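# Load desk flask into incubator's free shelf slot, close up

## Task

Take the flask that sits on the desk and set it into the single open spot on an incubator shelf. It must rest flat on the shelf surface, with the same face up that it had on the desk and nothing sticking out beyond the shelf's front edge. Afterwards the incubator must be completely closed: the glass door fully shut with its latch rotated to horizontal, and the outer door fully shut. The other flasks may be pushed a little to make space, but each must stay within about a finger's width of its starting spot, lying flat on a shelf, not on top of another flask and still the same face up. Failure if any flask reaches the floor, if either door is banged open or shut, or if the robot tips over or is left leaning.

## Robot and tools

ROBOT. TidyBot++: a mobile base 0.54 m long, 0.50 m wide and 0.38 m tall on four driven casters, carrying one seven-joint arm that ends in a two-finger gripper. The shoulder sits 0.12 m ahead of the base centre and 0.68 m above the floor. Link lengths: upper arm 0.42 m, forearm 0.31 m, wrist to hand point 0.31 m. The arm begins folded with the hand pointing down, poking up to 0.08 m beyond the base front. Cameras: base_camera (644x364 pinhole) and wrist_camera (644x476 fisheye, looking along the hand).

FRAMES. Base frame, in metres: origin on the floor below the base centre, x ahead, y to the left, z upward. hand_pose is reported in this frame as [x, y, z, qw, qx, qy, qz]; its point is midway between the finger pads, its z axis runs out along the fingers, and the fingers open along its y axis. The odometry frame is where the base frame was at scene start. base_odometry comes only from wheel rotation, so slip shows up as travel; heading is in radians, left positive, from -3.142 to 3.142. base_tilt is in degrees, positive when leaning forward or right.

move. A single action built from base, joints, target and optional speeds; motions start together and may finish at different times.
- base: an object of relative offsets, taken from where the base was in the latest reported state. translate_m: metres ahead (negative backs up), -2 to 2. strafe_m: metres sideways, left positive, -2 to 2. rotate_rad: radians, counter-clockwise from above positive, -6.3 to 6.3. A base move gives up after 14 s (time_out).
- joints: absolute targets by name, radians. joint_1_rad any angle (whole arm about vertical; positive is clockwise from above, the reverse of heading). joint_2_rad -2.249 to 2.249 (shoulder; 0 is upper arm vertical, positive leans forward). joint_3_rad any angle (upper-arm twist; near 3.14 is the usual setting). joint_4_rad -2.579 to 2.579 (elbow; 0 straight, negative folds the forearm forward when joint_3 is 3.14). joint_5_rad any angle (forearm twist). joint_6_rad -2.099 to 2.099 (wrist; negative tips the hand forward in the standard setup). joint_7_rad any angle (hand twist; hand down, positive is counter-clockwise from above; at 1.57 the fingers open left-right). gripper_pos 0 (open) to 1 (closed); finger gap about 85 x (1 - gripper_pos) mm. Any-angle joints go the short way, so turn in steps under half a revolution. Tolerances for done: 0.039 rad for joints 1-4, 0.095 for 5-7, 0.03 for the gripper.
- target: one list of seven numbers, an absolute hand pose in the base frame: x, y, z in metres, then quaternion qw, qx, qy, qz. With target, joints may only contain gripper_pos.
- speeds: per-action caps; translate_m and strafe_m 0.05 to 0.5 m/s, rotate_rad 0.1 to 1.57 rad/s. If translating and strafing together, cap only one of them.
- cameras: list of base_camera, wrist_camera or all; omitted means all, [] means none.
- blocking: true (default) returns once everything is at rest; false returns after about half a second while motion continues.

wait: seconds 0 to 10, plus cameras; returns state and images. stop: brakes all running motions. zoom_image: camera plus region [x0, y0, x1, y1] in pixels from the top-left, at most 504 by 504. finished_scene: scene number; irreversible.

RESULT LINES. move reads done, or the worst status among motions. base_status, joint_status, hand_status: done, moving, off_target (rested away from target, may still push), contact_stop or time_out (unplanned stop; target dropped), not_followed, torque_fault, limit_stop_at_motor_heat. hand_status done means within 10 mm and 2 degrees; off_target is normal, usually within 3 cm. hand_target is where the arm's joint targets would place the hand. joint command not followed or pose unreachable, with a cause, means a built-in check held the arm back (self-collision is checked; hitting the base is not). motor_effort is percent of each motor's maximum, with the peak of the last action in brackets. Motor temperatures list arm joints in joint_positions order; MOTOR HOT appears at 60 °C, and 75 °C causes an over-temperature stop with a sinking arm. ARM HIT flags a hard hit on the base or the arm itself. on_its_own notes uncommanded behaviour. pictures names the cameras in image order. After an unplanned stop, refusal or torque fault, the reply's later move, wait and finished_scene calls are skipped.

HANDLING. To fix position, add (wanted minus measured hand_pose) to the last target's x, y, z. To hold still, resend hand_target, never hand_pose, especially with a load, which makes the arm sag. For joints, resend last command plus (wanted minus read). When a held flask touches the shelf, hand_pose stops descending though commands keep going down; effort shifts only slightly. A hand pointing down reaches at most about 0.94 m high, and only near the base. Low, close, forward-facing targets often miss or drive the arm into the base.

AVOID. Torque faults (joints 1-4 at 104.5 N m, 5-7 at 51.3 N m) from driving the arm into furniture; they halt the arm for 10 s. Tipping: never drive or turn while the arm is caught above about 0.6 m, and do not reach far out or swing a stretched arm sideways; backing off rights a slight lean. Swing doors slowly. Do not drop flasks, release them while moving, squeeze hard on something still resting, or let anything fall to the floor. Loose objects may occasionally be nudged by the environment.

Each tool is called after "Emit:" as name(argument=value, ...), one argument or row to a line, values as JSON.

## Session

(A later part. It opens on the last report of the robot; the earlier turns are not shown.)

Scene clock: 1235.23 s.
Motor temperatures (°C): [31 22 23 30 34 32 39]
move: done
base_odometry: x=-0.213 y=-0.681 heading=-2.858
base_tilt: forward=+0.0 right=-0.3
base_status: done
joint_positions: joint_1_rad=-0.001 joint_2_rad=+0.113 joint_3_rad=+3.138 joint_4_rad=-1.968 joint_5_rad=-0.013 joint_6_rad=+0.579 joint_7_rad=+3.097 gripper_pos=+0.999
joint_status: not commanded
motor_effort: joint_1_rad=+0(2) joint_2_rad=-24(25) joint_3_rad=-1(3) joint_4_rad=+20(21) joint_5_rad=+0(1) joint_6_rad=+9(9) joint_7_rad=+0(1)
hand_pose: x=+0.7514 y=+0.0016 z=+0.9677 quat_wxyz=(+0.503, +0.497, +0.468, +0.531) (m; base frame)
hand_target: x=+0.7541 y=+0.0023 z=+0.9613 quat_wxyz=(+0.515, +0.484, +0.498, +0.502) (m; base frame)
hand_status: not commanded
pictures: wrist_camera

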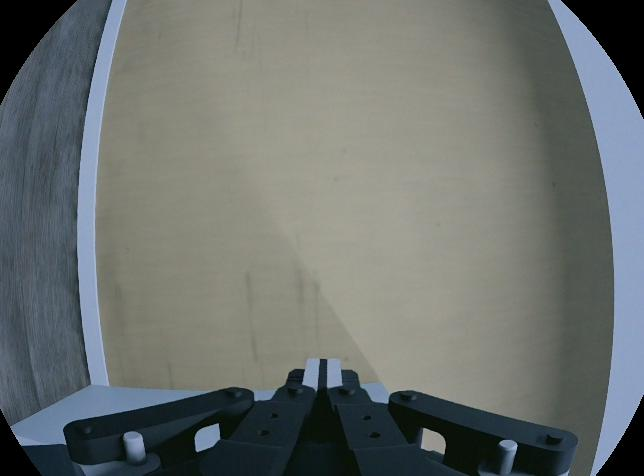

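Emit:
move(
  base={"strafe_m":-0.08},
  speeds={"strafe_m":0.08},
  cameras=["wrist_camera"],
)

Emit:
move(
  base={"strafe_m":-0.08,"translate_m":-0.015},
  speeds={"strafe_m":0.08},
  cameras=["wrist_camera"],
)

Scene clock: 1243.63 s.
Motor temperatures (°C): [31 22 23 30 34 32 39]
move: done
base_odometry: x=-0.236 y=-0.604 heading=-2.858
base_tilt: forward=+0.0 right=-0.3
base_status: done
joint_positions: joint_1_rad=-0.005 joint_2_rad=+0.113 joint_3_rad=+3.134 joint_4_rad=-1.968 joint_5_rad=-0.013 joint_6_rad=+0.579 joint_7_rad=+3.097 gripper_pos=+0.999
joint_status: not commanded
motor_effort: joint_1_rad=-1(5) joint_2_rad=-24(26) joint_3_rad=-1(5) joint_4_rad=+20(22) joint_5_rad=+0(2) joint_6_rad=+9(9) joint_7_rad=+0(1)
hand_pose: x=+0.7514 y=+0.0064 z=+0.9677 quat_wxyz=(+0.501, +0.495, +0.470, +0.532) (m; base frame)
hand_target: x=+0.7541 y=+0.0023 z=+0.9613 quat_wxyz=(+0.515, +0.484, +0.498, +0.502) (m; base frame)
hand_status: not commanded
pictures: wrist_camera

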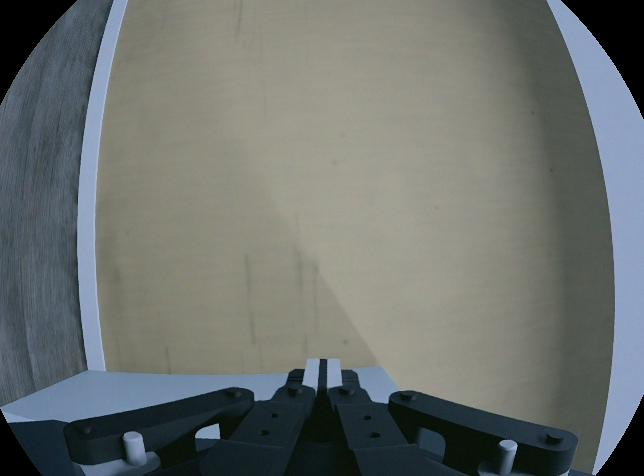

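Scene clock: 1245.17 s.
Motor temperatures (°C): [31 22 23 30 34 32 39]
move: done
base_odometry: x=-0.244 y=-0.523 heading=-2.858
base_tilt: forward=+0.0 right=-0.3
base_status: done
joint_positions: joint_1_rad=-0.004 joint_2_rad=+0.114 joint_3_rad=+3.133 joint_4_rad=-1.968 joint_5_rad=-0.012 joint_6_rad=+0.579 joint_7_rad=+3.098 gripper_pos=+0.999
joint_status: not commanded
motor_effort: joint_1_rad=+0(4) joint_2_rad=-24(26) joint_3_rad=-1(4) joint_4_rad=+21(21) joint_5_rad=+1(1) joint_6_rad=+9(9) joint_7_rad=+0(0)
hand_pose: x=+0.7514 y=+0.0071 z=+0.9676 quat_wxyz=(+0.501, +0.494, +0.471, +0.532) (m; base frame)
hand_target: x=+0.7541 y=+0.0023 z=+0.9613 quat_wxyz=(+0.515, +0.484, +0.498, +0.502) (m; base frame)
hand_status: not commanded
pictures: wrist_camera

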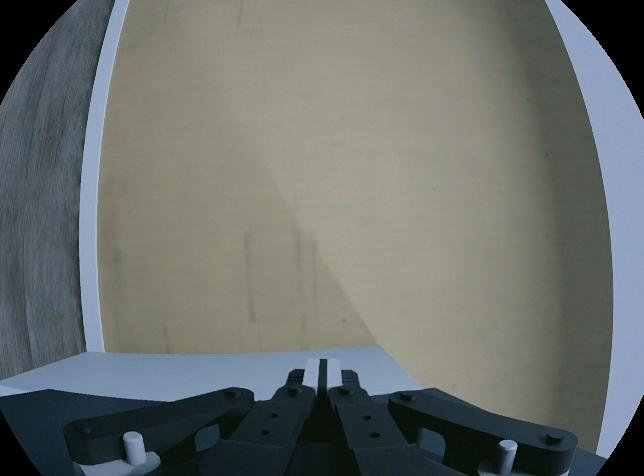

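Emit:
move(
  base={"strafe_m":-0.1,"translate_m":-0.02},
  speeds={"strafe_m":0.1},
  cameras=["wrist_camera"],
)

Emit:
move(
  base={"strafe_m":-0.1},
  speeds={"strafe_m":0.1},
  cameras=["wrist_camera"],
)

Scene clock: 1252.70 s.
Motor temperatures (°C): [31 22 23 30 34 32 39]
move: done
base_odometry: x=-0.253 y=-0.421 heading=-2.858
base_tilt: forward=+0.0 right=-0.3
base_status: done
joint_positions: joint_1_rad=-0.002 joint_2_rad=+0.114 joint_3_rad=+3.132 joint_4_rad=-1.967 joint_5_rad=-0.012 joint_6_rad=+0.578 joint_7_rad=+3.098 gripper_pos=+0.999
joint_status: not commanded
motor_effort: joint_1_rad=+0(6) joint_2_rad=-24(26) joint_3_rad=-1(6) joint_4_rad=+20(21) joint_5_rad=+0(3) joint_6_rad=+9(10) joint_7_rad=+0(1)
hand_pose: x=+0.7515 y=+0.0063 z=+0.9674 quat_wxyz=(+0.501, +0.495, +0.471, +0.532) (m; base frame)
hand_target: x=+0.7541 y=+0.0023 z=+0.9613 quat_wxyz=(+0.515, +0.484, +0.498, +0.502) (m; base frame)
hand_status: not commanded
pictures: wrist_camera

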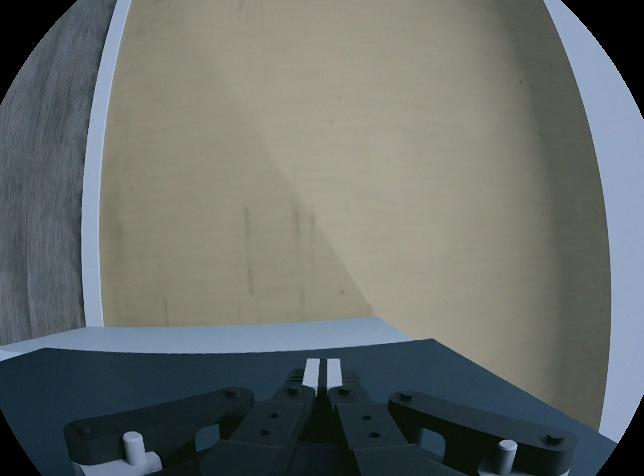

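Scene clock: 1254.30 s.
Motor temperatures (°C): [31 22 23 30 34 32 39]
move: done
base_odometry: x=-0.281 y=-0.325 heading=-2.858
base_tilt: forward=+0.0 right=-0.3
base_status: done
joint_positions: joint_1_rad=-0.002 joint_2_rad=+0.116 joint_3_rad=+3.133 joint_4_rad=-1.957 joint_5_rad=-0.012 joint_6_rad=+0.577 joint_7_rad=+3.098 gripper_pos=+0.999
joint_status: not commanded
motor_effort: joint_1_rad=+1(6) joint_2_rad=-24(26) joint_3_rad=+0(6) joint_4_rad=+21(27) joint_5_rad=+0(2) joint_6_rad=+9(10) joint_7_rad=+0(1)
hand_pose: x=+0.7534 y=+0.0062 z=+0.9717 quat_wxyz=(+0.503, +0.493, +0.469, +0.534) (m; base frame)
hand_target: x=+0.7541 y=+0.0023 z=+0.9613 quat_wxyz=(+0.515, +0.484, +0.498, +0.502) (m; base frame)
hand_status: not commanded
pictures: wrist_camera

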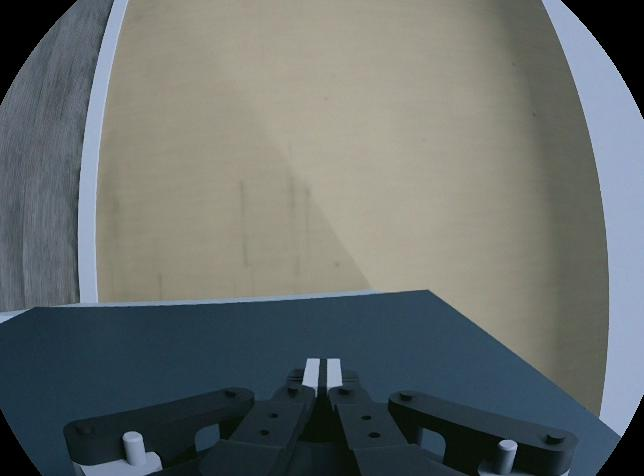

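Emit:
move(
  base={"strafe_m":-0.12,"translate_m":0.01},
  speeds={"strafe_m":0.1},
  cameras=["wrist_camera"],
)

Emit:
move(
  base={"strafe_m":-0.12,"translate_m":0.04},
  speeds={"strafe_m":0.1},
  cameras=["wrist_camera"],
)

Scene clock: 1264.63 s.
Motor temperatures (°C): [31 22 23 30 34 32 39]
move: done
base_odometry: x=-0.324 y=-0.213 heading=-2.858
base_tilt: forward=+0.0 right=-0.3
base_status: done
joint_positions: joint_1_rad=-0.003 joint_2_rad=+0.116 joint_3_rad=+3.132 joint_4_rad=-1.957 joint_5_rad=-0.012 joint_6_rad=+0.576 joint_7_rad=+3.098 gripper_pos=+0.999
joint_status: not commanded
motor_effort: joint_1_rad=+0(5) joint_2_rad=-24(25) joint_3_rad=-1(4) joint_4_rad=+20(21) joint_5_rad=+0(2) joint_6_rad=+9(9) joint_7_rad=+0(1)
hand_pose: x=+0.7534 y=+0.0070 z=+0.9717 quat_wxyz=(+0.502, +0.493, +0.469, +0.534) (m; base frame)
hand_target: x=+0.7541 y=+0.0023 z=+0.9613 quat_wxyz=(+0.515, +0.484, +0.498, +0.502) (m; base frame)
hand_status: not commanded
pictures: wrist_camera

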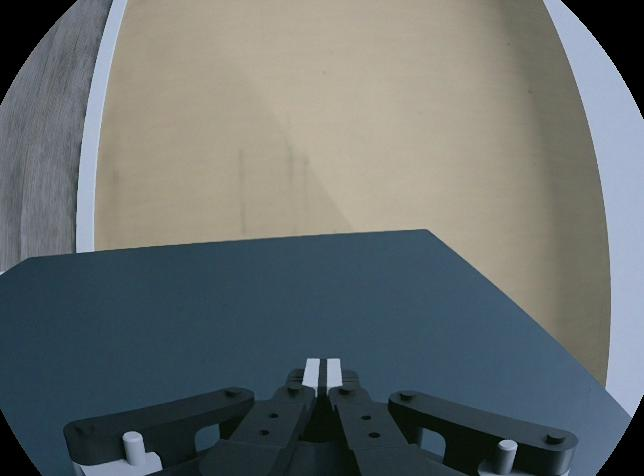

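Scene clock: 1266.43 s.
Motor temperatures (°C): [31 22 23 30 34 32 39]
move: done
base_odometry: x=-0.396 y=-0.108 heading=-2.859
base_tilt: forward=+0.0 right=-0.3
base_status: done
joint_positions: joint_1_rad=-0.003 joint_2_rad=+0.115 joint_3_rad=+3.131 joint_4_rad=-1.958 joint_5_rad=-0.011 joint_6_rad=+0.576 joint_7_rad=+3.098 gripper_pos=+0.999
joint_status: not commanded
motor_effort: joint_1_rad=+0(4) joint_2_rad=-24(26) joint_3_rad=-2(4) joint_4_rad=+20(22) joint_5_rad=+0(2) joint_6_rad=+9(9) joint_7_rad=+0(1)
hand_pose: x=+0.7532 y=+0.0073 z=+0.9717 quat_wxyz=(+0.502, +0.492, +0.469, +0.534) (m; base frame)
hand_target: x=+0.7541 y=+0.0023 z=+0.9613 quat_wxyz=(+0.515, +0.484, +0.498, +0.502) (m; base frame)
hand_status: not commanded
pictures: wrist_camera

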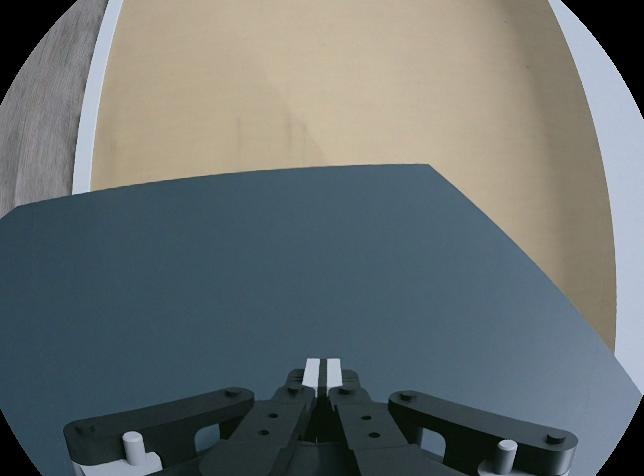

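Emit:
move(
  base={"strafe_m":-0.14,"translate_m":0.07},
  speeds={"strafe_m":0.1},
  cameras=["wrist_camera"],
)

Emit:
move(
  base={"strafe_m":-0.07,"translate_m":0.07},
  speeds={"strafe_m":0.08},
  cameras=["wrist_camera"],
)

Scene clock: 1277.47 s.
Motor temperatures (°C): [31 22 23 30 34 32 39]
move: done
base_odometry: x=-0.502 y=+0.007 heading=-2.859
base_tilt: forward=+0.1 right=-0.3
base_status: done
joint_positions: joint_1_rad=-0.002 joint_2_rad=+0.114 joint_3_rad=+3.132 joint_4_rad=-1.958 joint_5_rad=-0.011 joint_6_rad=+0.576 joint_7_rad=+3.098 gripper_pos=+0.999
joint_status: not commanded
motor_effort: joint_1_rad=+0(6) joint_2_rad=-24(26) joint_3_rad=-1(4) joint_4_rad=+20(22) joint_5_rad=+0(1) joint_6_rad=+9(9) joint_7_rad=+0(1)
hand_pose: x=+0.7529 y=+0.0070 z=+0.9718 quat_wxyz=(+0.502, +0.493, +0.469, +0.534) (m; base frame)
hand_target: x=+0.7541 y=+0.0023 z=+0.9613 quat_wxyz=(+0.515, +0.484, +0.498, +0.502) (m; base frame)
hand_status: not commanded
pictures: wrist_camera

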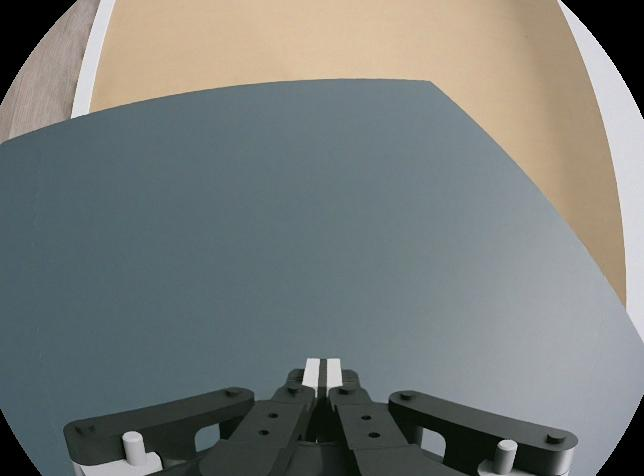

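Scene clock: 1279.23 s.
Motor temperatures (°C): [31 22 23 30 34 32 39]
move: done
base_odometry: x=-0.589 y=+0.055 heading=-2.859
base_tilt: forward=+0.0 right=-0.3
base_status: done
joint_positions: joint_1_rad=-0.004 joint_2_rad=+0.114 joint_3_rad=+3.131 joint_4_rad=-1.959 joint_5_rad=-0.011 joint_6_rad=+0.575 joint_7_rad=+3.098 gripper_pos=+0.999
joint_status: not commanded
motor_effort: joint_1_rad=+0(4) joint_2_rad=-24(26) joint_3_rad=-1(3) joint_4_rad=+20(23) joint_5_rad=+0(2) joint_6_rad=+9(9) joint_7_rad=+0(1)
hand_pose: x=+0.7526 y=+0.0081 z=+0.9715 quat_wxyz=(+0.502, +0.492, +0.470, +0.534) (m; base frame)
hand_target: x=+0.7541 y=+0.0023 z=+0.9613 quat_wxyz=(+0.515, +0.484, +0.498, +0.502) (m; base frame)
hand_status: not commanded
pictures: wrist_camera

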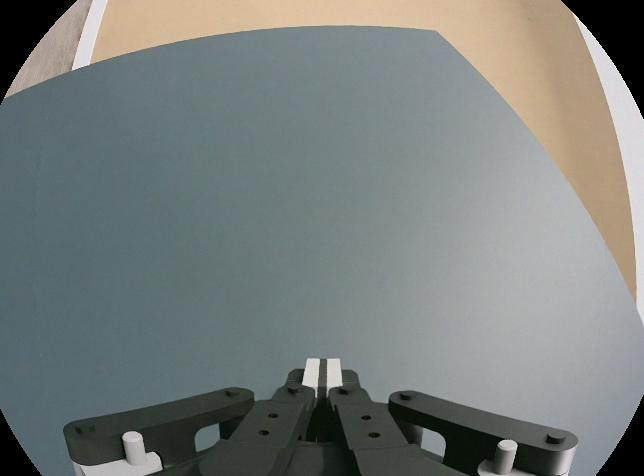

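Emit:
move(
  base={"strafe_m":-0.05,"translate_m":0.08},
  speeds={"translate_m":0.08},
  cameras=["wrist_camera"],
)

Emit:
move(
  base={"strafe_m":-0.03,"translate_m":0.06},
  speeds={"translate_m":0.08},
  cameras=["wrist_camera"],
)

Scene clock: 1288.10 s.
Motor temperatures (°C): [31 22 23 30 34 32 39]
move: done
base_odometry: x=-0.680 y=+0.081 heading=-2.859
base_tilt: forward=+0.1 right=-0.3
base_status: done
joint_positions: joint_1_rad=-0.005 joint_2_rad=+0.113 joint_3_rad=+3.131 joint_4_rad=-1.960 joint_5_rad=-0.011 joint_6_rad=+0.575 joint_7_rad=+3.098 gripper_pos=+0.999
joint_status: not commanded
motor_effort: joint_1_rad=-1(3) joint_2_rad=-24(26) joint_3_rad=+0(2) joint_4_rad=+20(23) joint_5_rad=+0(1) joint_6_rad=+9(9) joint_7_rad=+0(1)
hand_pose: x=+0.7522 y=+0.0090 z=+0.9710 quat_wxyz=(+0.501, +0.492, +0.471, +0.534) (m; base frame)
hand_target: x=+0.7541 y=+0.0023 z=+0.9613 quat_wxyz=(+0.515, +0.484, +0.498, +0.502) (m; base frame)
hand_status: not commanded
pictures: wrist_camera

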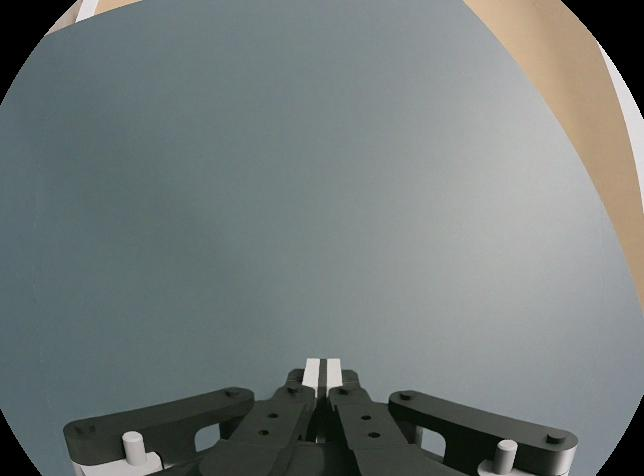

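Scene clock: 1289.47 s.
Motor temperatures (°C): [31 22 23 30 34 32 39]
move: done
base_odometry: x=-0.746 y=+0.093 heading=-2.859
base_tilt: forward=+0.1 right=-0.3
base_status: done
joint_positions: joint_1_rad=-0.006 joint_2_rad=+0.113 joint_3_rad=+3.131 joint_4_rad=-1.962 joint_5_rad=-0.011 joint_6_rad=+0.574 joint_7_rad=+3.098 gripper_pos=+0.999
joint_status: not commanded
motor_effort: joint_1_rad=+0(3) joint_2_rad=-24(27) joint_3_rad=-1(2) joint_4_rad=+20(24) joint_5_rad=+0(1) joint_6_rad=+9(9) joint_7_rad=+0(1)
hand_pose: x=+0.7520 y=+0.0094 z=+0.9701 quat_wxyz=(+0.500, +0.493, +0.471, +0.534) (m; base frame)
hand_target: x=+0.7541 y=+0.0023 z=+0.9613 quat_wxyz=(+0.515, +0.484, +0.498, +0.502) (m; base frame)
hand_status: not commanded
pictures: wrist_camera

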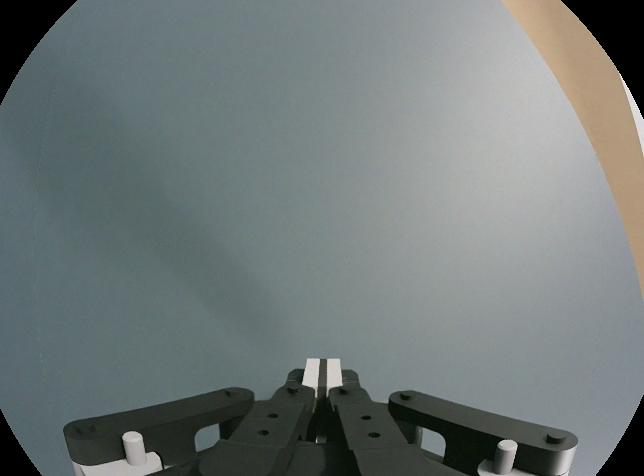

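Emit:
move(
  base={"strafe_m":-0.015,"translate_m":0.05},
  speeds={"translate_m":0.06},
  cameras=[],
)

Emit:
move(
  base={"translate_m":0.04},
  speeds={"translate_m":0.05},
  cameras=["wrist_camera"],
)

Scene clock: 1295.53 s.
Motor temperatures (°C): [31 22 23 30 34 32 39]
move: done
base_odometry: x=-0.798 y=+0.093 heading=-2.859
base_tilt: forward=+0.0 right=-0.3
base_status: done
joint_positions: joint_1_rad=-0.006 joint_2_rad=+0.112 joint_3_rad=+3.131 joint_4_rad=-1.963 joint_5_rad=-0.011 joint_6_rad=+0.574 joint_7_rad=+3.098 gripper_pos=+0.999
joint_status: not commanded
motor_effort: joint_1_rad=+0(1) joint_2_rad=-24(27) joint_3_rad=-1(2) joint_4_rad=+20(23) joint_5_rad=+0(1) joint_6_rad=+9(9) joint_7_rad=+0(1)
hand_pose: x=+0.7518 y=+0.0094 z=+0.9698 quat_wxyz=(+0.500, +0.493, +0.471, +0.534) (m; base frame)
hand_target: x=+0.7541 y=+0.0023 z=+0.9613 quat_wxyz=(+0.515, +0.484, +0.498, +0.502) (m; base frame)
hand_status: not commanded
pictures: none
No camera images: "cameras" was empty.

Scene clock: 1296.80 s.
Motor temperatures (°C): [31 22 23 30 34 32 39]
move: done
base_odometry: x=-0.837 y=+0.082 heading=-2.860
base_tilt: forward=+0.1 right=-0.3
base_status: done
joint_positions: joint_1_rad=-0.006 joint_2_rad=+0.112 joint_3_rad=+3.131 joint_4_rad=-1.963 joint_5_rad=-0.011 joint_6_rad=+0.574 joint_7_rad=+3.098 gripper_pos=+0.999
joint_status: not commanded
motor_effort: joint_1_rad=+0(2) joint_2_rad=-24(27) joint_3_rad=+0(2) joint_4_rad=+20(22) joint_5_rad=+0(1) joint_6_rad=+9(9) joint_7_rad=+1(1)
hand_pose: x=+0.7516 y=+0.0094 z=+0.9695 quat_wxyz=(+0.500, +0.493, +0.472, +0.533) (m; base frame)
hand_target: x=+0.7541 y=+0.0023 z=+0.9613 quat_wxyz=(+0.515, +0.484, +0.498, +0.502) (m; base frame)
hand_status: not commanded
pictures: wrist_camera

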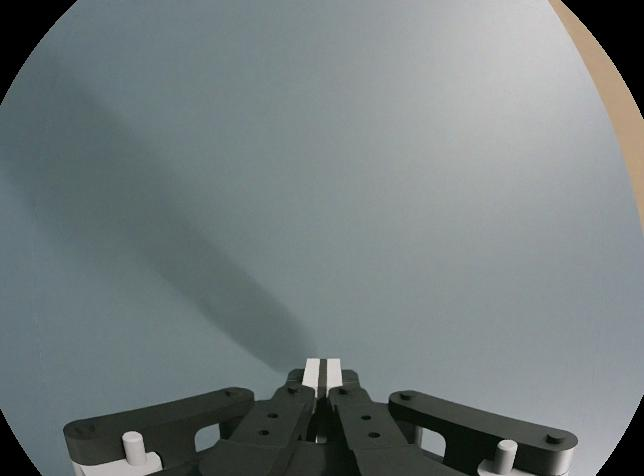

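Emit:
move(
  base={"translate_m":0.025},
  speeds={"translate_m":0.05},
  cameras=[],
)

Emit:
move(
  base={"translate_m":0.02},
  speeds={"translate_m":0.05},
  cameras=["wrist_camera"],
)

Scene clock: 1303.47 s.
Motor temperatures (°C): [31 22 23 30 34 32 39]
move: done
base_odometry: x=-0.861 y=+0.076 heading=-2.860
base_tilt: forward=+0.0 right=-0.3
base_status: done
joint_positions: joint_1_rad=-0.005 joint_2_rad=+0.117 joint_3_rad=+3.131 joint_4_rad=-1.962 joint_5_rad=-0.011 joint_6_rad=+0.574 joint_7_rad=+3.098 gripper_pos=+0.999
joint_status: not commanded
motor_effort: joint_1_rad=-1(2) joint_2_rad=-24(26) joint_3_rad=-1(2) joint_4_rad=+20(23) joint_5_rad=+0(1) joint_6_rad=+9(9) joint_7_rad=+0(1)
hand_pose: x=+0.7531 y=+0.0093 z=+0.9670 quat_wxyz=(+0.499, +0.494, +0.473, +0.532) (m; base frame)
hand_target: x=+0.7541 y=+0.0023 z=+0.9613 quat_wxyz=(+0.515, +0.484, +0.498, +0.502) (m; base frame)
hand_status: not commanded
pictures: none
No camera images: "cameras" was empty.

Scene clock: 1304.33 s.
Motor temperatures (°C): [31 22 23 30 34 32 39]
move: done
base_odometry: x=-0.880 y=+0.070 heading=-2.860
base_tilt: forward=+0.1 right=-0.4
base_status: done
joint_positions: joint_1_rad=-0.005 joint_2_rad=+0.120 joint_3_rad=+3.131 joint_4_rad=-1.962 joint_5_rad=-0.011 joint_6_rad=+0.574 joint_7_rad=+3.098 gripper_pos=+0.999
joint_status: not commanded
motor_effort: joint_1_rad=+0(2) joint_2_rad=-24(26) joint_3_rad=-1(2) joint_4_rad=+20(24) joint_5_rad=+0(1) joint_6_rad=+9(10) joint_7_rad=+0(1)
hand_pose: x=+0.7539 y=+0.0093 z=+0.9652 quat_wxyz=(+0.499, +0.495, +0.473, +0.532) (m; base frame)
hand_target: x=+0.7541 y=+0.0023 z=+0.9613 quat_wxyz=(+0.515, +0.484, +0.498, +0.502) (m; base frame)
hand_status: not commanded
pictures: wrist_camera

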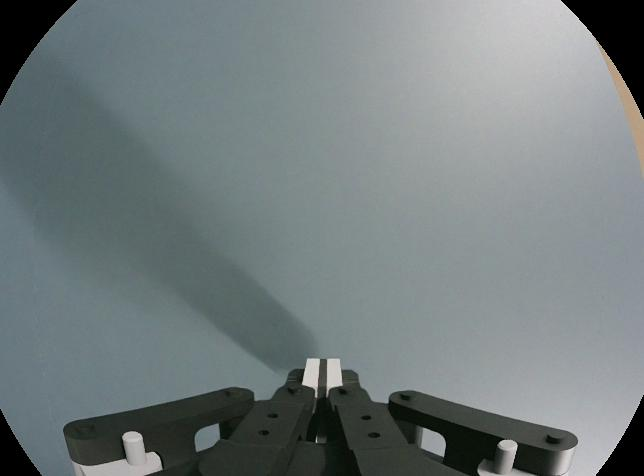

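Emit:
move(
  base={"translate_m":0.015},
  speeds={"translate_m":0.05},
  cameras=[],
)

Emit:
move(
  base={"translate_m":0.015},
  speeds={"translate_m":0.05},
  cameras=[],
)

Emit:
move(
  base={"translate_m":0.015},
  speeds={"translate_m":0.05},
  cameras=["wrist_camera"],
)

Scene clock: 1311.10 s.
Motor temperatures (°C): [31 22 23 30 34 32 39]
move: done
base_odometry: x=-0.895 y=+0.066 heading=-2.860
base_tilt: forward=+0.1 right=-0.3
base_status: done
joint_positions: joint_1_rad=-0.005 joint_2_rad=+0.118 joint_3_rad=+3.131 joint_4_rad=-1.962 joint_5_rad=-0.011 joint_6_rad=+0.574 joint_7_rad=+3.098 gripper_pos=+0.999
joint_status: not commanded
motor_effort: joint_1_rad=-1(1) joint_2_rad=-24(29) joint_3_rad=-1(2) joint_4_rad=+20(22) joint_5_rad=+1(1) joint_6_rad=+9(10) joint_7_rad=+1(1)
hand_pose: x=+0.7535 y=+0.0093 z=+0.9661 quat_wxyz=(+0.499, +0.494, +0.473, +0.532) (m; base frame)
hand_target: x=+0.7541 y=+0.0023 z=+0.9613 quat_wxyz=(+0.515, +0.484, +0.498, +0.502) (m; base frame)
hand_status: not commanded
pictures: none
No camera images: "cameras" was empty.

Scene clock: 1311.87 s.
Motor temperatures (°C): [31 22 23 30 34 32 39]
move: done
base_odometry: x=-0.910 y=+0.062 heading=-2.860
base_tilt: forward=+0.0 right=-0.4
base_status: done
joint_positions: joint_1_rad=-0.005 joint_2_rad=+0.117 joint_3_rad=+3.131 joint_4_rad=-1.963 joint_5_rad=-0.011 joint_6_rad=+0.574 joint_7_rad=+3.098 gripper_pos=+0.999
joint_status: not commanded
motor_effort: joint_1_rad=+0(1) joint_2_rad=-24(27) joint_3_rad=-1(2) joint_4_rad=+20(22) joint_5_rad=+1(1) joint_6_rad=+9(9) joint_7_rad=+0(1)
hand_pose: x=+0.7531 y=+0.0093 z=+0.9664 quat_wxyz=(+0.499, +0.494, +0.473, +0.532) (m; base frame)
hand_target: x=+0.7541 y=+0.0023 z=+0.9613 quat_wxyz=(+0.515, +0.484, +0.498, +0.502) (m; base frame)
hand_status: not commanded
pictures: none
No camera images: "cameras" was empty.

Scene clock: 1312.70 s.
Motor temperatures (°C): [31 22 23 30 34 32 39]
move: done
base_odometry: x=-0.924 y=+0.058 heading=-2.861
base_tilt: forward=+0.0 right=-0.3
base_status: done
joint_positions: joint_1_rad=-0.005 joint_2_rad=+0.105 joint_3_rad=+3.131 joint_4_rad=-1.974 joint_5_rad=-0.011 joint_6_rad=+0.573 joint_7_rad=+3.098 gripper_pos=+0.999
joint_status: not commanded
motor_effort: joint_1_rad=-1(1) joint_2_rad=-21(26) joint_3_rad=-1(2) joint_4_rad=+24(28) joint_5_rad=+0(1) joint_6_rad=+10(11) joint_7_rad=+1(1)
hand_pose: x=+0.7482 y=+0.0092 z=+0.9674 quat_wxyz=(+0.499, +0.494, +0.473, +0.532) (m; base frame)
hand_target: x=+0.7541 y=+0.0023 z=+0.9613 quat_wxyz=(+0.515, +0.484, +0.498, +0.502) (m; base frame)
hand_status: not commanded
pictures: wrist_camera

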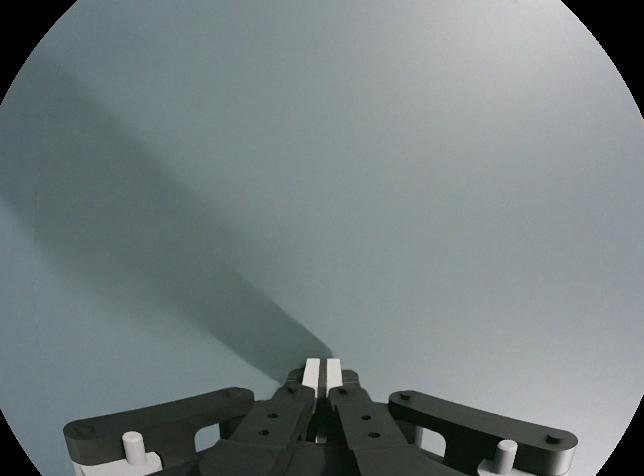

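Emit:
move(
  base={"translate_m":0.015},
  speeds={"translate_m":0.05},
  cameras=[],
)

Emit:
move(
  base={"translate_m":-0.3},
  speeds={"translate_m":0.2},
  cameras=["wrist_camera"],
)

Scene clock: 1318.90 s.
Motor temperatures (°C): [31 22 23 30 34 32 39]
move: done
base_odometry: x=-0.938 y=+0.054 heading=-2.861
base_tilt: forward=+0.0 right=-0.4
base_status: done
joint_positions: joint_1_rad=-0.006 joint_2_rad=+0.071 joint_3_rad=+3.131 joint_4_rad=-2.007 joint_5_rad=-0.011 joint_6_rad=+0.567 joint_7_rad=+3.098 gripper_pos=+0.999
joint_status: not commanded
motor_effort: joint_1_rad=+1(2) joint_2_rad=-14(21) joint_3_rad=+1(2) joint_4_rad=+29(33) joint_5_rad=+0(1) joint_6_rad=+11(12) joint_7_rad=+0(1)
hand_pose: x=+0.7341 y=+0.0094 z=+0.9673 quat_wxyz=(+0.498, +0.495, +0.474, +0.531) (m; base frame)
hand_target: x=+0.7541 y=+0.0023 z=+0.9613 quat_wxyz=(+0.515, +0.484, +0.498, +0.502) (m; base frame)
hand_status: not commanded
pictures: none
No camera images: "cameras" was empty.

Scene clock: 1321.17 s.
Motor temperatures (°C): [31 22 23 30 34 32 39]
move: done
base_odometry: x=-0.650 y=+0.137 heading=-2.861
base_tilt: forward=+0.0 right=-0.3
base_status: done
joint_positions: joint_1_rad=-0.005 joint_2_rad=+0.119 joint_3_rad=+3.131 joint_4_rad=-1.959 joint_5_rad=-0.011 joint_6_rad=+0.567 joint_7_rad=+3.098 gripper_pos=+0.999
joint_status: not commanded
motor_effort: joint_1_rad=+0(2) joint_2_rad=-24(27) joint_3_rad=-1(2) joint_4_rad=+20(28) joint_5_rad=+0(1) joint_6_rad=+9(11) joint_7_rad=+0(1)
hand_pose: x=+0.7542 y=+0.0089 z=+0.9654 quat_wxyz=(+0.498, +0.496, +0.474, +0.531) (m; base frame)
hand_target: x=+0.7541 y=+0.0023 z=+0.9613 quat_wxyz=(+0.515, +0.484, +0.498, +0.502) (m; base frame)
hand_status: not commanded
pictures: wrist_camera

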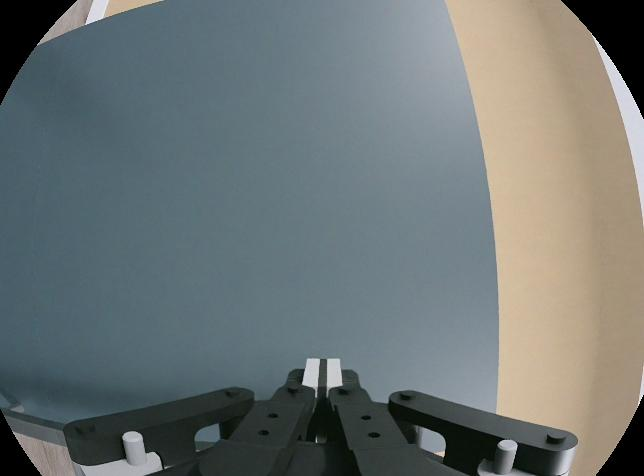

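Emit:
move(
  base={"translate_m":-0.1},
  joints={"joint_2_rad":-0.342,"joint_4_rad":-2.506,"joint_6_rad":0.6,"joint_7_rad":1.66},
  cameras=[],
)

Emit:
move(
  base={"strafe_m":-0.75},
  speeds={"strafe_m":0.3},
  joints={"joint_1_rad":-0.5},
  cameras=["wrist_camera"],
)

Scene clock: 1329.60 s.
Motor temperatures (°C): [31 22 23 30 34 32 39]
move: done
base_odometry: x=-0.554 y=+0.165 heading=-2.861
base_tilt: forward=+0.1 right=-0.3
base_status: done
joint_positions: joint_1_rad=-0.005 joint_2_rad=-0.328 joint_3_rad=+3.131 joint_4_rad=-2.495 joint_5_rad=-0.011 joint_6_rad=+0.567 joint_7_rad=+1.737 gripper_pos=+0.999
joint_status: all done
motor_effort: joint_1_rad=-1(2) joint_2_rad=-7(28) joint_3_rad=-1(2) joint_4_rad=+19(21) joint_5_rad=+0(1) joint_6_rad=+9(10) joint_7_rad=+0(1)
hand_pose: x=+0.5546 y=+0.0067 z=+0.8940 quat_wxyz=(+0.053, +0.715, +0.061, +0.694) (m; base frame)
hand_target: x=+0.5498 y=+0.0021 z=+0.9046 quat_wxyz=(+0.031, +0.704, +0.032, +0.709) (m; base frame)
hand_status: not commanded
pictures: none
No camera images: "cameras" was empty.

Scene clock: 1333.03 s.
Motor temperatures (°C): [31 22 23 30 34 32 39]
move: done
base_odometry: x=-0.761 y=+0.886 heading=-2.861
base_tilt: forward=+0.0 right=-0.2
base_status: done
joint_positions: joint_1_rad=-0.487 joint_2_rad=-0.329 joint_3_rad=+3.131 joint_4_rad=-2.496 joint_5_rad=-0.011 joint_6_rad=+0.567 joint_7_rad=+1.735 gripper_pos=+0.999
joint_status: all done
motor_effort: joint_1_rad=+0(2) joint_2_rad=-7(8) joint_3_rad=-1(2) joint_4_rad=+20(20) joint_5_rad=+0(1) joint_6_rad=+9(9) joint_7_rad=+0(1)
hand_pose: x=+0.5015 y=+0.2078 z=+0.8945 quat_wxyz=(-0.115, +0.680, +0.229, +0.687) (m; base frame)
hand_target: x=+0.4961 y=+0.2084 z=+0.9046 quat_wxyz=(-0.145, +0.674, +0.205, +0.695) (m; base frame)
hand_status: not commanded
pictures: wrist_camera

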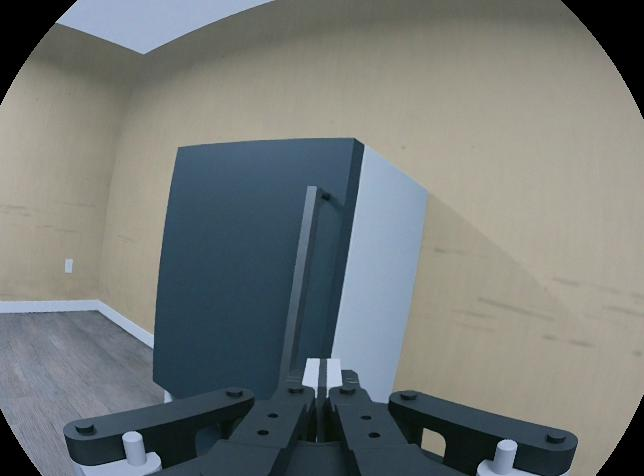

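Emit:
zoom_image(
  camera="wrist_camera",
  region=[290, 120, 450, 380],
)

Scaled by 1.938.

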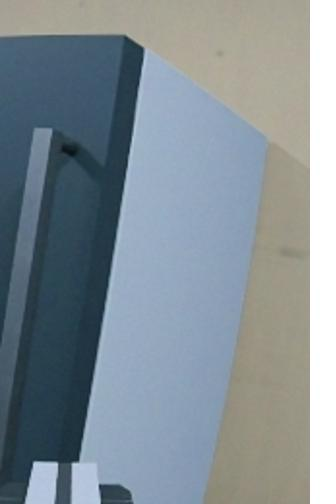

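Emit:
finished_scene(
  scene=2,
)

The scene is finished: the task was done.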